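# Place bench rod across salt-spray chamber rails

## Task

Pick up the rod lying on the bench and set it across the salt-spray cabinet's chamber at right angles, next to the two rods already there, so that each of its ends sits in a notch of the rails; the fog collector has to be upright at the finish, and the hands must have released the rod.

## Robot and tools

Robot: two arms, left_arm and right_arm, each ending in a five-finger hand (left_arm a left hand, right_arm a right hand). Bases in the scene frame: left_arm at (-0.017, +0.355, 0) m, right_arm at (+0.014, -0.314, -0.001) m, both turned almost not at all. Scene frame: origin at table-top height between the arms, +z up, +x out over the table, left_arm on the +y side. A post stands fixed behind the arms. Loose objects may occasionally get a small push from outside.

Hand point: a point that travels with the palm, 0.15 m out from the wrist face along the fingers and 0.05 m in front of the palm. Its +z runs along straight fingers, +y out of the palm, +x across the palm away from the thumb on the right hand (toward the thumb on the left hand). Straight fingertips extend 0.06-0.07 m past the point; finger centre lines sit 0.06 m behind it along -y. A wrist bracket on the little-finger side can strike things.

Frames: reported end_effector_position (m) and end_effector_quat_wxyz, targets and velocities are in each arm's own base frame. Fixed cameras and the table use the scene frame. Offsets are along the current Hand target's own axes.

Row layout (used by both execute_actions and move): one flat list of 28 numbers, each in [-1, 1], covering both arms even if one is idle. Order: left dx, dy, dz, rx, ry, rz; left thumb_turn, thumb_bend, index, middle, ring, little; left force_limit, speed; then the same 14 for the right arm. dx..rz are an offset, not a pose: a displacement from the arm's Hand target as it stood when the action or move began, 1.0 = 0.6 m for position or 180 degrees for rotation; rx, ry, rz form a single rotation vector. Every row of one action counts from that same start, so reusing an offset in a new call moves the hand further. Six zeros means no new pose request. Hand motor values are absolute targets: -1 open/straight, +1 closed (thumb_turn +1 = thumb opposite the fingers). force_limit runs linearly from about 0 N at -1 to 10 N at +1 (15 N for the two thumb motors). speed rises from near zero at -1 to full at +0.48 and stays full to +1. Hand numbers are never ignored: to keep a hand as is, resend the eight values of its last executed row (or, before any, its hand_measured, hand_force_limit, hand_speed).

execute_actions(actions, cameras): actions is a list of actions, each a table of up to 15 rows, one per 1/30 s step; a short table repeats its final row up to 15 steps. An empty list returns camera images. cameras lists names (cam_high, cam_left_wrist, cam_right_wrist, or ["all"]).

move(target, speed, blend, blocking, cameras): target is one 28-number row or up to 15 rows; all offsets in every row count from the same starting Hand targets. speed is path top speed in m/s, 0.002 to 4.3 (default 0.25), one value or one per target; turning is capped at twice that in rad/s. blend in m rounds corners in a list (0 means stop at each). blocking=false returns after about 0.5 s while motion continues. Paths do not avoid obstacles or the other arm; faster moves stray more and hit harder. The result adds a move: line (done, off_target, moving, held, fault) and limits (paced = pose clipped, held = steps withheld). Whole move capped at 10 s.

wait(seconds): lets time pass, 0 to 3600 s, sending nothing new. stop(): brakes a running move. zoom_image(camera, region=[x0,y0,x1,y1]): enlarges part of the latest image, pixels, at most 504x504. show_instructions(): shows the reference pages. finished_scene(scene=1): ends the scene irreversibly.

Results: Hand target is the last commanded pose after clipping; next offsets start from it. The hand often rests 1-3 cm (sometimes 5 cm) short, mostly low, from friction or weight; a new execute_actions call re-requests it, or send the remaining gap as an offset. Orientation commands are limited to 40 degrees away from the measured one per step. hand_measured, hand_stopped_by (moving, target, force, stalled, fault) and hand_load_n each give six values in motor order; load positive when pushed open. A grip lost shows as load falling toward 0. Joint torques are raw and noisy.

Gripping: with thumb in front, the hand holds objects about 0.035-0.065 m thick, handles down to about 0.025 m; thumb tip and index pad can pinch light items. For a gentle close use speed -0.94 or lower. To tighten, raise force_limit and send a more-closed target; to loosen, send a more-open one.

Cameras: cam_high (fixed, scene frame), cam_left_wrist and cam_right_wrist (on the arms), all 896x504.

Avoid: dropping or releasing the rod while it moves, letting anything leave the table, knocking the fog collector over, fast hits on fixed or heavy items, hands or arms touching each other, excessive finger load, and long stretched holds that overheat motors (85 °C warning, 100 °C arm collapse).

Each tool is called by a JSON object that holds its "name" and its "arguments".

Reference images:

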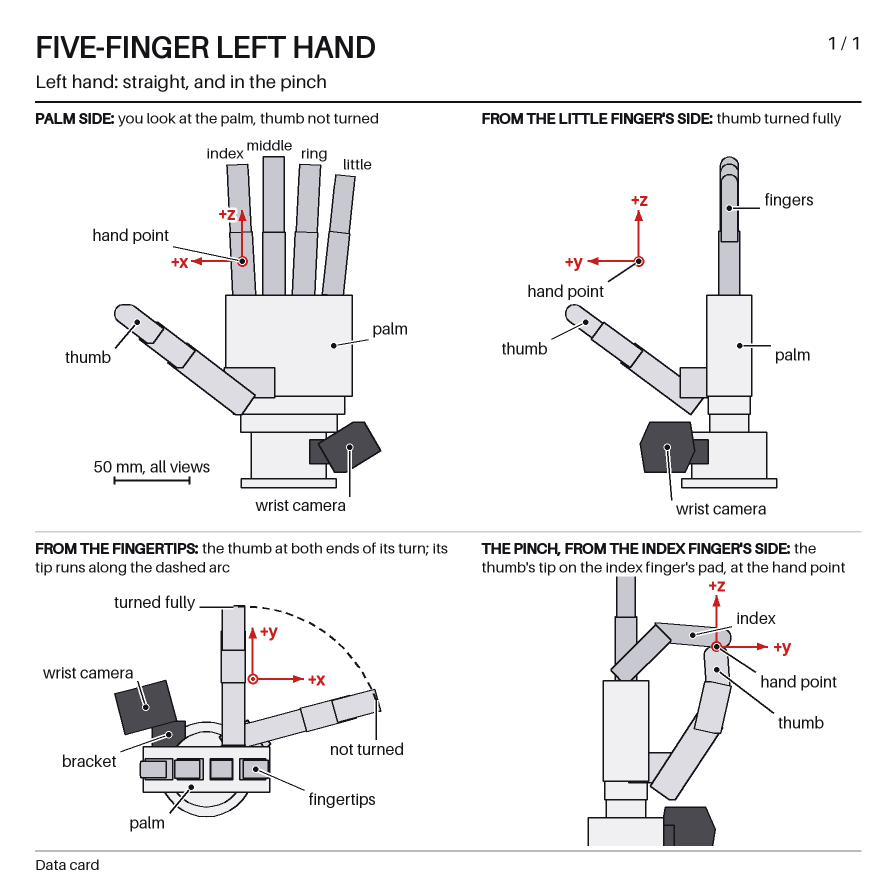

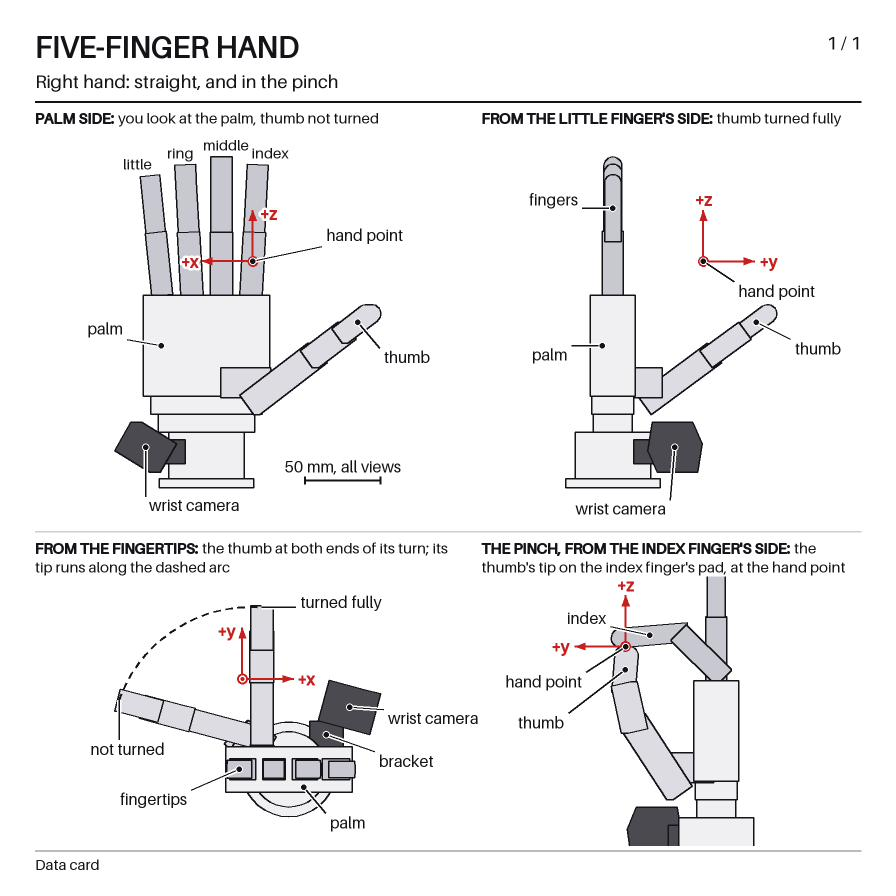

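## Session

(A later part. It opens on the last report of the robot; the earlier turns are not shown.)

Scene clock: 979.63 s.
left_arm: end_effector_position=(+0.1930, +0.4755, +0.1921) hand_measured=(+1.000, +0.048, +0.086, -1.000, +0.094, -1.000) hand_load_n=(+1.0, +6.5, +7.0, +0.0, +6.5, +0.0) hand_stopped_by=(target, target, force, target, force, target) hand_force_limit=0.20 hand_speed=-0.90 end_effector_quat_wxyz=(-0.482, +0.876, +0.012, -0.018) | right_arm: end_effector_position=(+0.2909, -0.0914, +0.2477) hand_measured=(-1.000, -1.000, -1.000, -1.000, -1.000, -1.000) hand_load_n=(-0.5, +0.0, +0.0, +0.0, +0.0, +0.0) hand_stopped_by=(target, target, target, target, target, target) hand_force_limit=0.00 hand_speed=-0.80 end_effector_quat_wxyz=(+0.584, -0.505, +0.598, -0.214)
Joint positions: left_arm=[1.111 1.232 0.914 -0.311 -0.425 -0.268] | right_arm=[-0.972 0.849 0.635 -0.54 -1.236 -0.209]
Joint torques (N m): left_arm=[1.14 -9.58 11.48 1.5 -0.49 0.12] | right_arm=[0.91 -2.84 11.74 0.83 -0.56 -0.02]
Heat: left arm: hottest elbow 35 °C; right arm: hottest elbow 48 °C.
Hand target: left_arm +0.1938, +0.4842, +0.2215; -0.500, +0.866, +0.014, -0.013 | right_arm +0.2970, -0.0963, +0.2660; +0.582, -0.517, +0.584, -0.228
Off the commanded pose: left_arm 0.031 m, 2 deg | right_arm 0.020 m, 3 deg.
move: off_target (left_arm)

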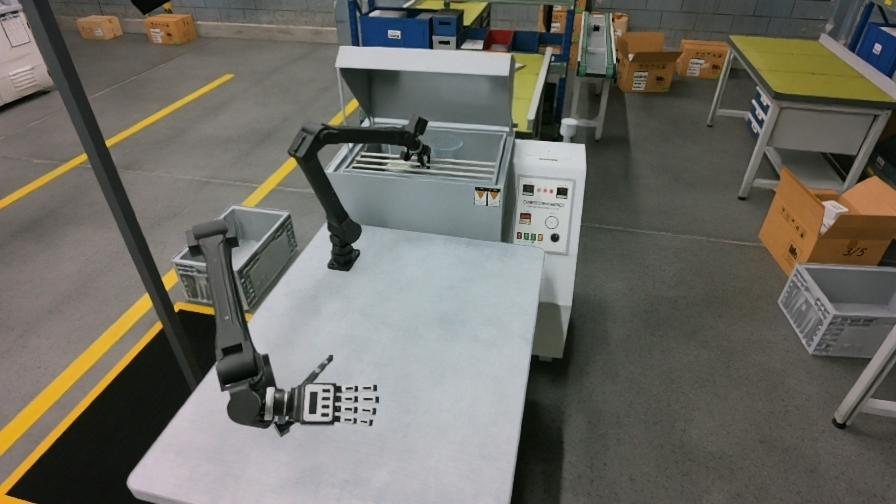

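{"name": "move", "arguments": {"target": [[0,0,0,0,0,0,1,0.05,0.0,-1,0.0,-1,0.2,-0.92,0,0,0,0,0,0,-1,-1,-1,-1,-1,-1,0,-0.8],[0,0,0,0,0,0,1,-0.2,-0.24,-1,-0.24,-1,0.2,-0.6,0,0,0,0,0,0,-1,-1,-1,-1,-1,-1,0,-0.8]], "speed": 0.03, "cameras": ["cam_left_wrist","cam_high"]}}

{"name": "zoom_image", "arguments": {"camera": "cam_high", "region": [345, 140, 375, 170]}}

{"name": "zoom_image", "arguments": {"camera": "cam_high", "region": [480, 150, 510, 180]}}

Scene clock: 991.10 s.
left_arm: end_effector_position=(+0.1926, +0.4742, +0.1916) hand_measured=(+1.000, -0.200, -0.240, -1.000, -0.240, -1.000) hand_load_n=(+0.0, +0.0, +0.0, +0.0, +0.0, +0.0) hand_stopped_by=(target, target, target, target, target, target) hand_force_limit=0.20 hand_speed=-0.60 end_effector_quat_wxyz=(-0.480, +0.877, +0.011, -0.018) | right_arm: end_effector_position=(+0.2909, -0.0914, +0.2477) hand_measured=(-1.000, -1.000, -1.000, -1.000, -1.000, -1.000) hand_load_n=(-0.5, -0.5, +0.0, +0.0, +0.0, +0.0) hand_stopped_by=(target, target, target, target, target, target) hand_force_limit=0.00 hand_speed=-0.80 end_effector_quat_wxyz=(+0.584, -0.505, +0.598, -0.214)
Joint positions: left_arm=[1.111 1.23 0.914 -0.317 -0.424 -0.267] | right_arm=[-0.972 0.849 0.635 -0.54 -1.236 -0.209]
Joint torques (N m): left_arm=[0.73 -10.17 11.6 1.78 -0.53 0.09] | right_arm=[0.97 -2.61 11.7 0.73 -0.54 -0.01]
Heat: left arm: hottest elbow 36 °C; right arm: hottest elbow 48 °C.
Hand target: left_arm +0.1938, +0.4842, +0.2214; -0.499, +0.866, +0.014, -0.014 | right_arm +0.2970, -0.0963, +0.2660; +0.582, -0.517, +0.584, -0.228
Off the commanded pose: left_arm 0.032 m, 3 deg | right_arm 0.020 m, 3 deg.
move: done; target 2's new numbers were sent with left_arm's hand 0.032 m and 3 deg from that target
cam_left_wrist: T_world_to_cam=[[0.2617, 0.52385, 0.81062, -0.45516], [0.82439, -0.55807, 0.0945, 0.08102], [0.50189, 0.64354, -0.5779, -0.1737]] pos_world=[0.1395, 0.39543, 0.26093]
Images, in order (width x height): cam_high 896x504, cam_left_wrist 896x504.

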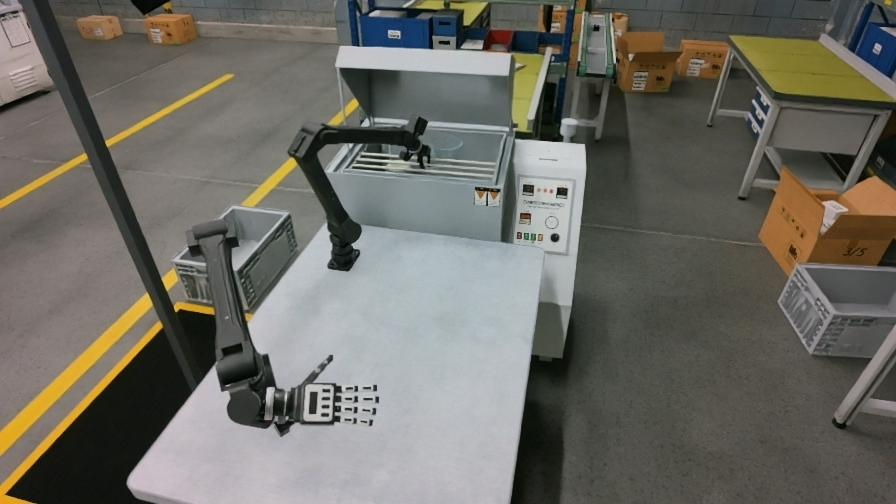

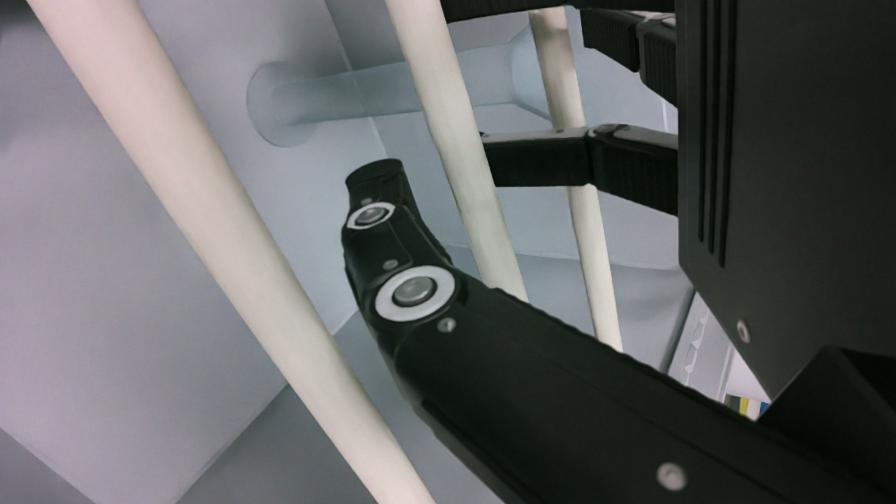

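Scaled by 16.800.

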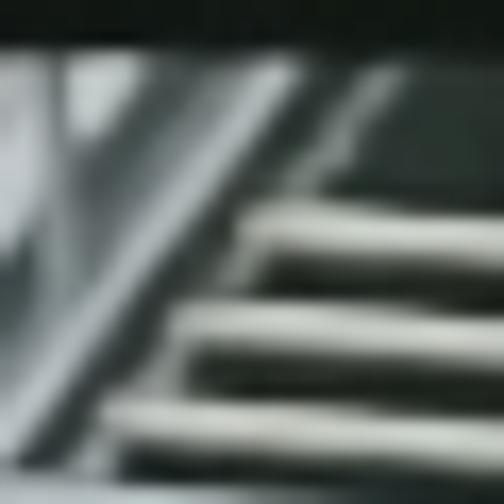

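Scaled by 16.800.

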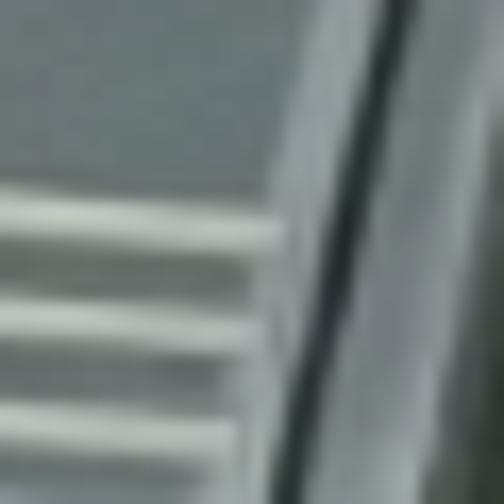

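{"name": "move", "arguments": {"target": [-0.002,-0.1418,-0.0877,0,0,0,1,-0.2,-0.24,-1,-0.24,-1,0.2,-0.6,0,0,0,0,0,0,-1,-1,-1,-1,-1,-1,0,-0.8], "speed": 0.05, "cameras": ["cam_left_wrist","cam_high"]}}

{"name": "zoom_image", "arguments": {"camera": "cam_high", "region": [345, 140, 375, 170]}}

{"name": "zoom_image", "arguments": {"camera": "cam_high", "region": [480, 150, 510, 180]}}

Scene clock: 1000.00 s.
left_arm: end_effector_position=(+0.1929, +0.4757, +0.2898) hand_measured=(+1.000, -0.200, -0.240, -1.000, -0.240, -1.000) hand_load_n=(+0.0, +0.0, +0.0, +0.0, +0.0, +0.0) hand_stopped_by=(target, target, target, target, target, target) hand_force_limit=0.20 hand_speed=-0.60 end_effector_quat_wxyz=(-0.479, +0.877, +0.011, -0.020) | right_arm: end_effector_position=(+0.2909, -0.0914, +0.2477) hand_measured=(-1.000, -1.000, -1.000, -1.000, -1.000, -1.000) hand_load_n=(+0.0, +0.0, +0.0, +0.0, +0.0, +0.0) hand_stopped_by=(target, target, target, target, target, target) hand_force_limit=0.00 hand_speed=-0.80 end_effector_quat_wxyz=(+0.584, -0.505, +0.598, -0.214)
Joint positions: left_arm=[1.111 1.186 1.141 -0.59 -0.426 -0.267] | right_arm=[-0.972 0.849 0.635 -0.54 -1.236 -0.209]
Joint torques (N m): left_arm=[0.85 -9.52 12.36 1.36 -0.56 0.11] | right_arm=[0.62 -2.67 11.77 0.77 -0.55 -0.02]
Heat: left arm: hottest elbow 37 °C; right arm: hottest elbow 48 °C.
Hand target: left_arm +0.1937, +0.4813, +0.3216; -0.500, +0.866, +0.014, -0.014 | right_arm +0.2970, -0.0963, +0.2660; +0.582, -0.517, +0.584, -0.228
Off the commanded pose: left_arm 0.032 m, 3 deg | right_arm 0.020 m, 3 deg.
move: off_target (left_arm)
cam_left_wrist: T_world_to_cam=[[0.26233, 0.52523, 0.80951, -0.53612], [0.82542, -0.55669, 0.09371, 0.07164], [0.49987, 0.6436, -0.57957, -0.11724]] pos_world=[0.14011, 0.39693, 0.35933]
Images, in order (width x height): cam_high 896x504, cam_left_wrist 896x504.

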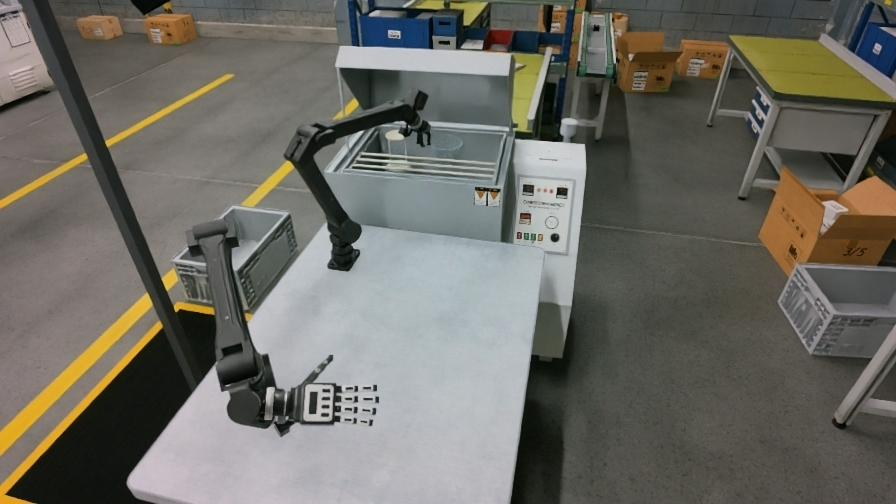

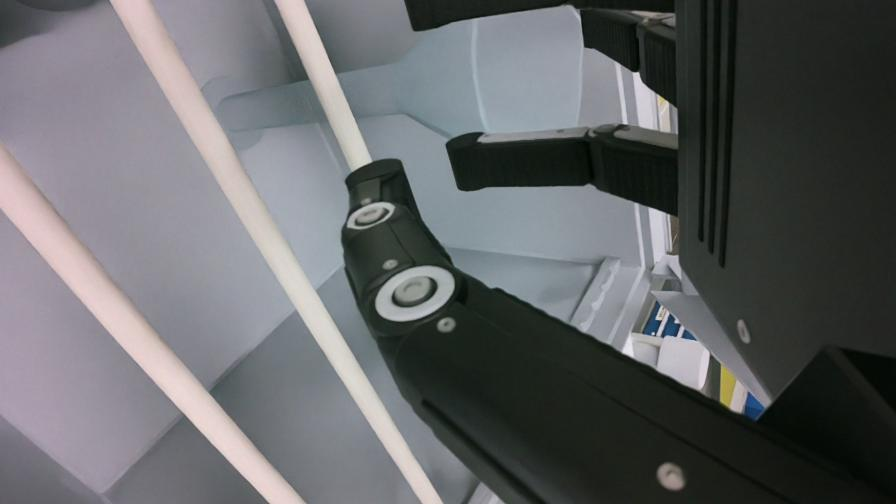

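Scaled by 16.800.

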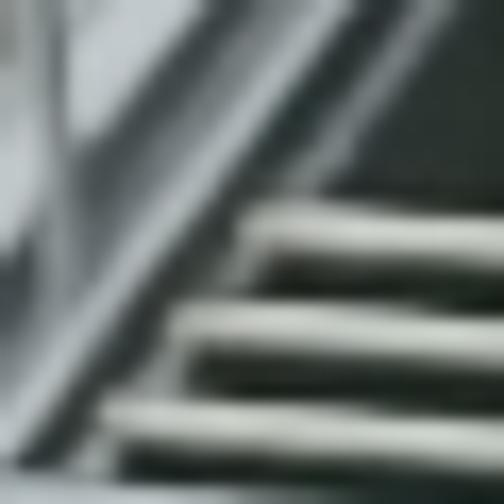

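Scaled by 16.800.

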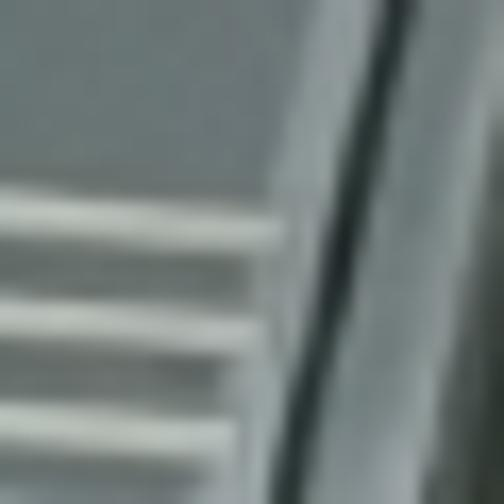

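{"name": "move", "arguments": {"target": [[0.0803,-0.0187,-0.3638,-0.2533,0.2679,0.4586,1,-0.2,-0.24,-1,-0.24,-1,0.2,-0.6,0,0,0,0,0,0,-1,-1,-1,-1,-1,-1,0,-0.8],[0.031,0.0385,-0.3285,-0.0614,-0.4646,-0.8055,-1,-0.2,-0.5,-1,-0.5,-1,0.2,0.3,0,0,0,0,0,0,-1,-1,-1,-1,-1,-1,0,-0.8]], "speed": 0.3, "blend": [0.04,0], "cameras": ["cam_left_wrist","cam_high"]}}

{"name": "zoom_image", "arguments": {"camera": "cam_left_wrist", "region": [280, 350, 460, 460]}}

{"name": "zoom_image", "arguments": {"camera": "cam_high", "region": [325, 110, 515, 216]}}

Scene clock: 1015.57 s.
left_arm: end_effector_position=(+0.2220, +0.3041, +0.3918) hand_measured=(-1.000, -0.200, -0.500, -1.000, -0.500, -1.000) hand_load_n=(+0.0, +0.0, +0.0, +0.0, +0.0, +0.0) hand_stopped_by=(target, target, target, target, target, target) hand_force_limit=0.20 hand_speed=0.30 end_effector_quat_wxyz=(+0.039, -0.087, +0.984, +0.148) | right_arm: end_effector_position=(+0.2909, -0.0914, +0.2477) hand_measured=(-1.000, -1.000, -1.000, -1.000, -1.000, -1.000) hand_load_n=(+0.0, +0.0, +0.0, +0.0, +0.0, +0.0) hand_stopped_by=(target, target, target, target, target, target) hand_force_limit=0.00 hand_speed=-0.80 end_effector_quat_wxyz=(+0.584, -0.505, +0.598, -0.214)
Joint positions: left_arm=[0.656 1.186 1.527 -1.683 -0.207 2.075] | right_arm=[-0.972 0.849 0.635 -0.54 -1.236 -0.209]
Joint torques (N m): left_arm=[-0.21 -8.29 7.77 0.69 -0.5 0.15] | right_arm=[0.73 -2.9 11.67 0.76 -0.56 -0.01]
Heat: left arm: hottest elbow 35 °C; right arm: hottest elbow 48 °C.
Hand target: left_arm +0.2199, +0.3000, +0.4000; -0.002, +0.107, +0.994, -0.001 | right_arm +0.2970, -0.0963, +0.2660; +0.582, -0.517, +0.584, -0.228
Off the commanded pose: left_arm 0.009 m, 28 deg | right_arm 0.020 m, 3 deg.
joint sent to its limit (left arm) — joint 4 (wrist pitch), lower limit; joint 6 (wrist roll), upper limit. The joint targets are off in orientation, not in position.
move: off_target (left_arm); target 2's new numbers were sent with left_arm's hand 0.009 m and 28 deg from that target
cam_left_wrist: T_world_to_cam=[[-0.08255, -0.95191, -0.29506, 0.42226], [-0.85553, -0.08416, 0.51087, 0.0086], [-0.51114, 0.2946, -0.80743, 0.45763]] pos_world=[0.27613, 0.26785, 0.4897]
Images, in order (width x height): cam_high 896x504, cam_left_wrist 896x504.

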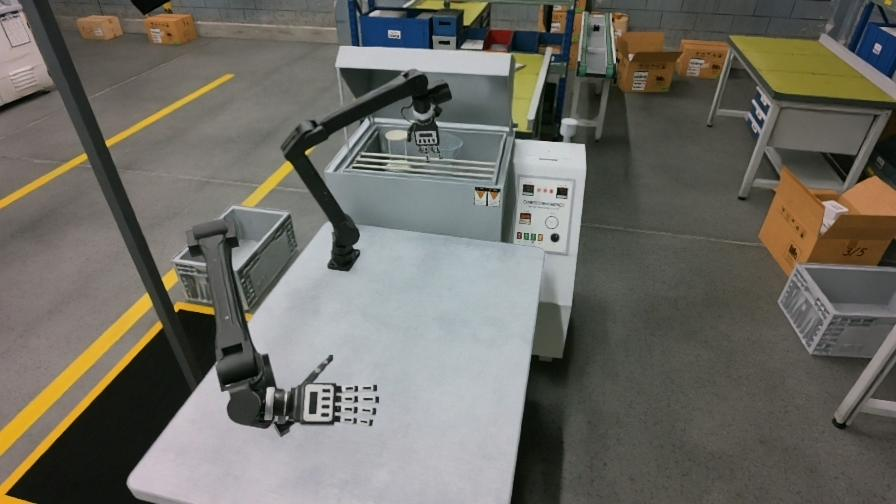

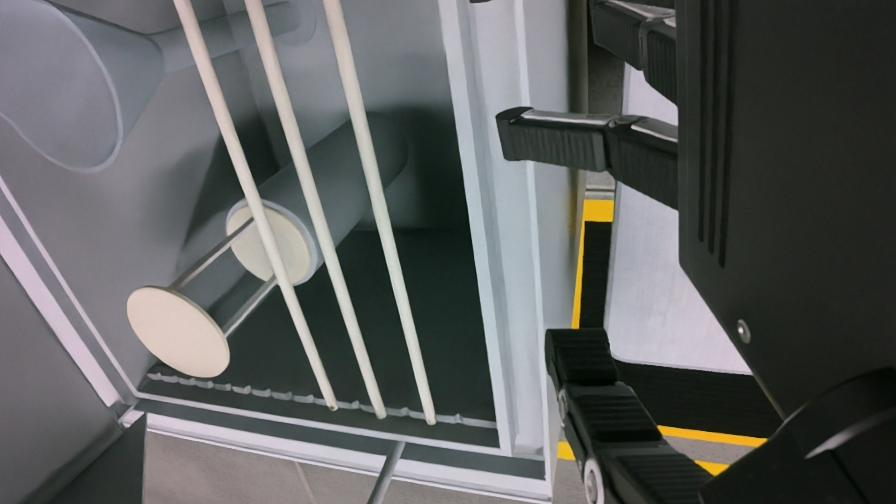

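Scaled by 2.800.

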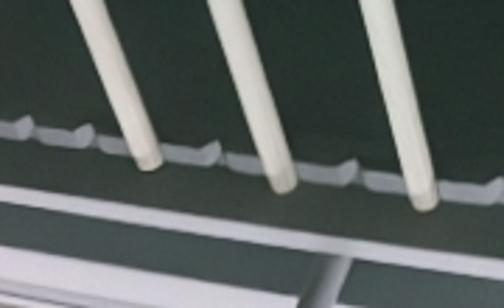

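Scaled by 2.653.

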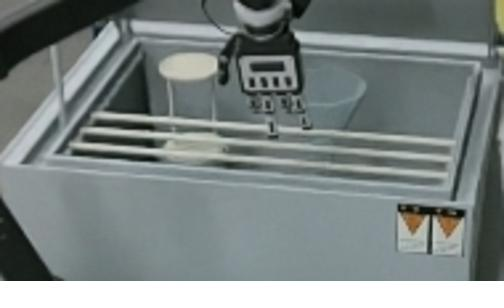

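{"name": "finished_scene", "arguments": {}}

The scene is finished: the task was done.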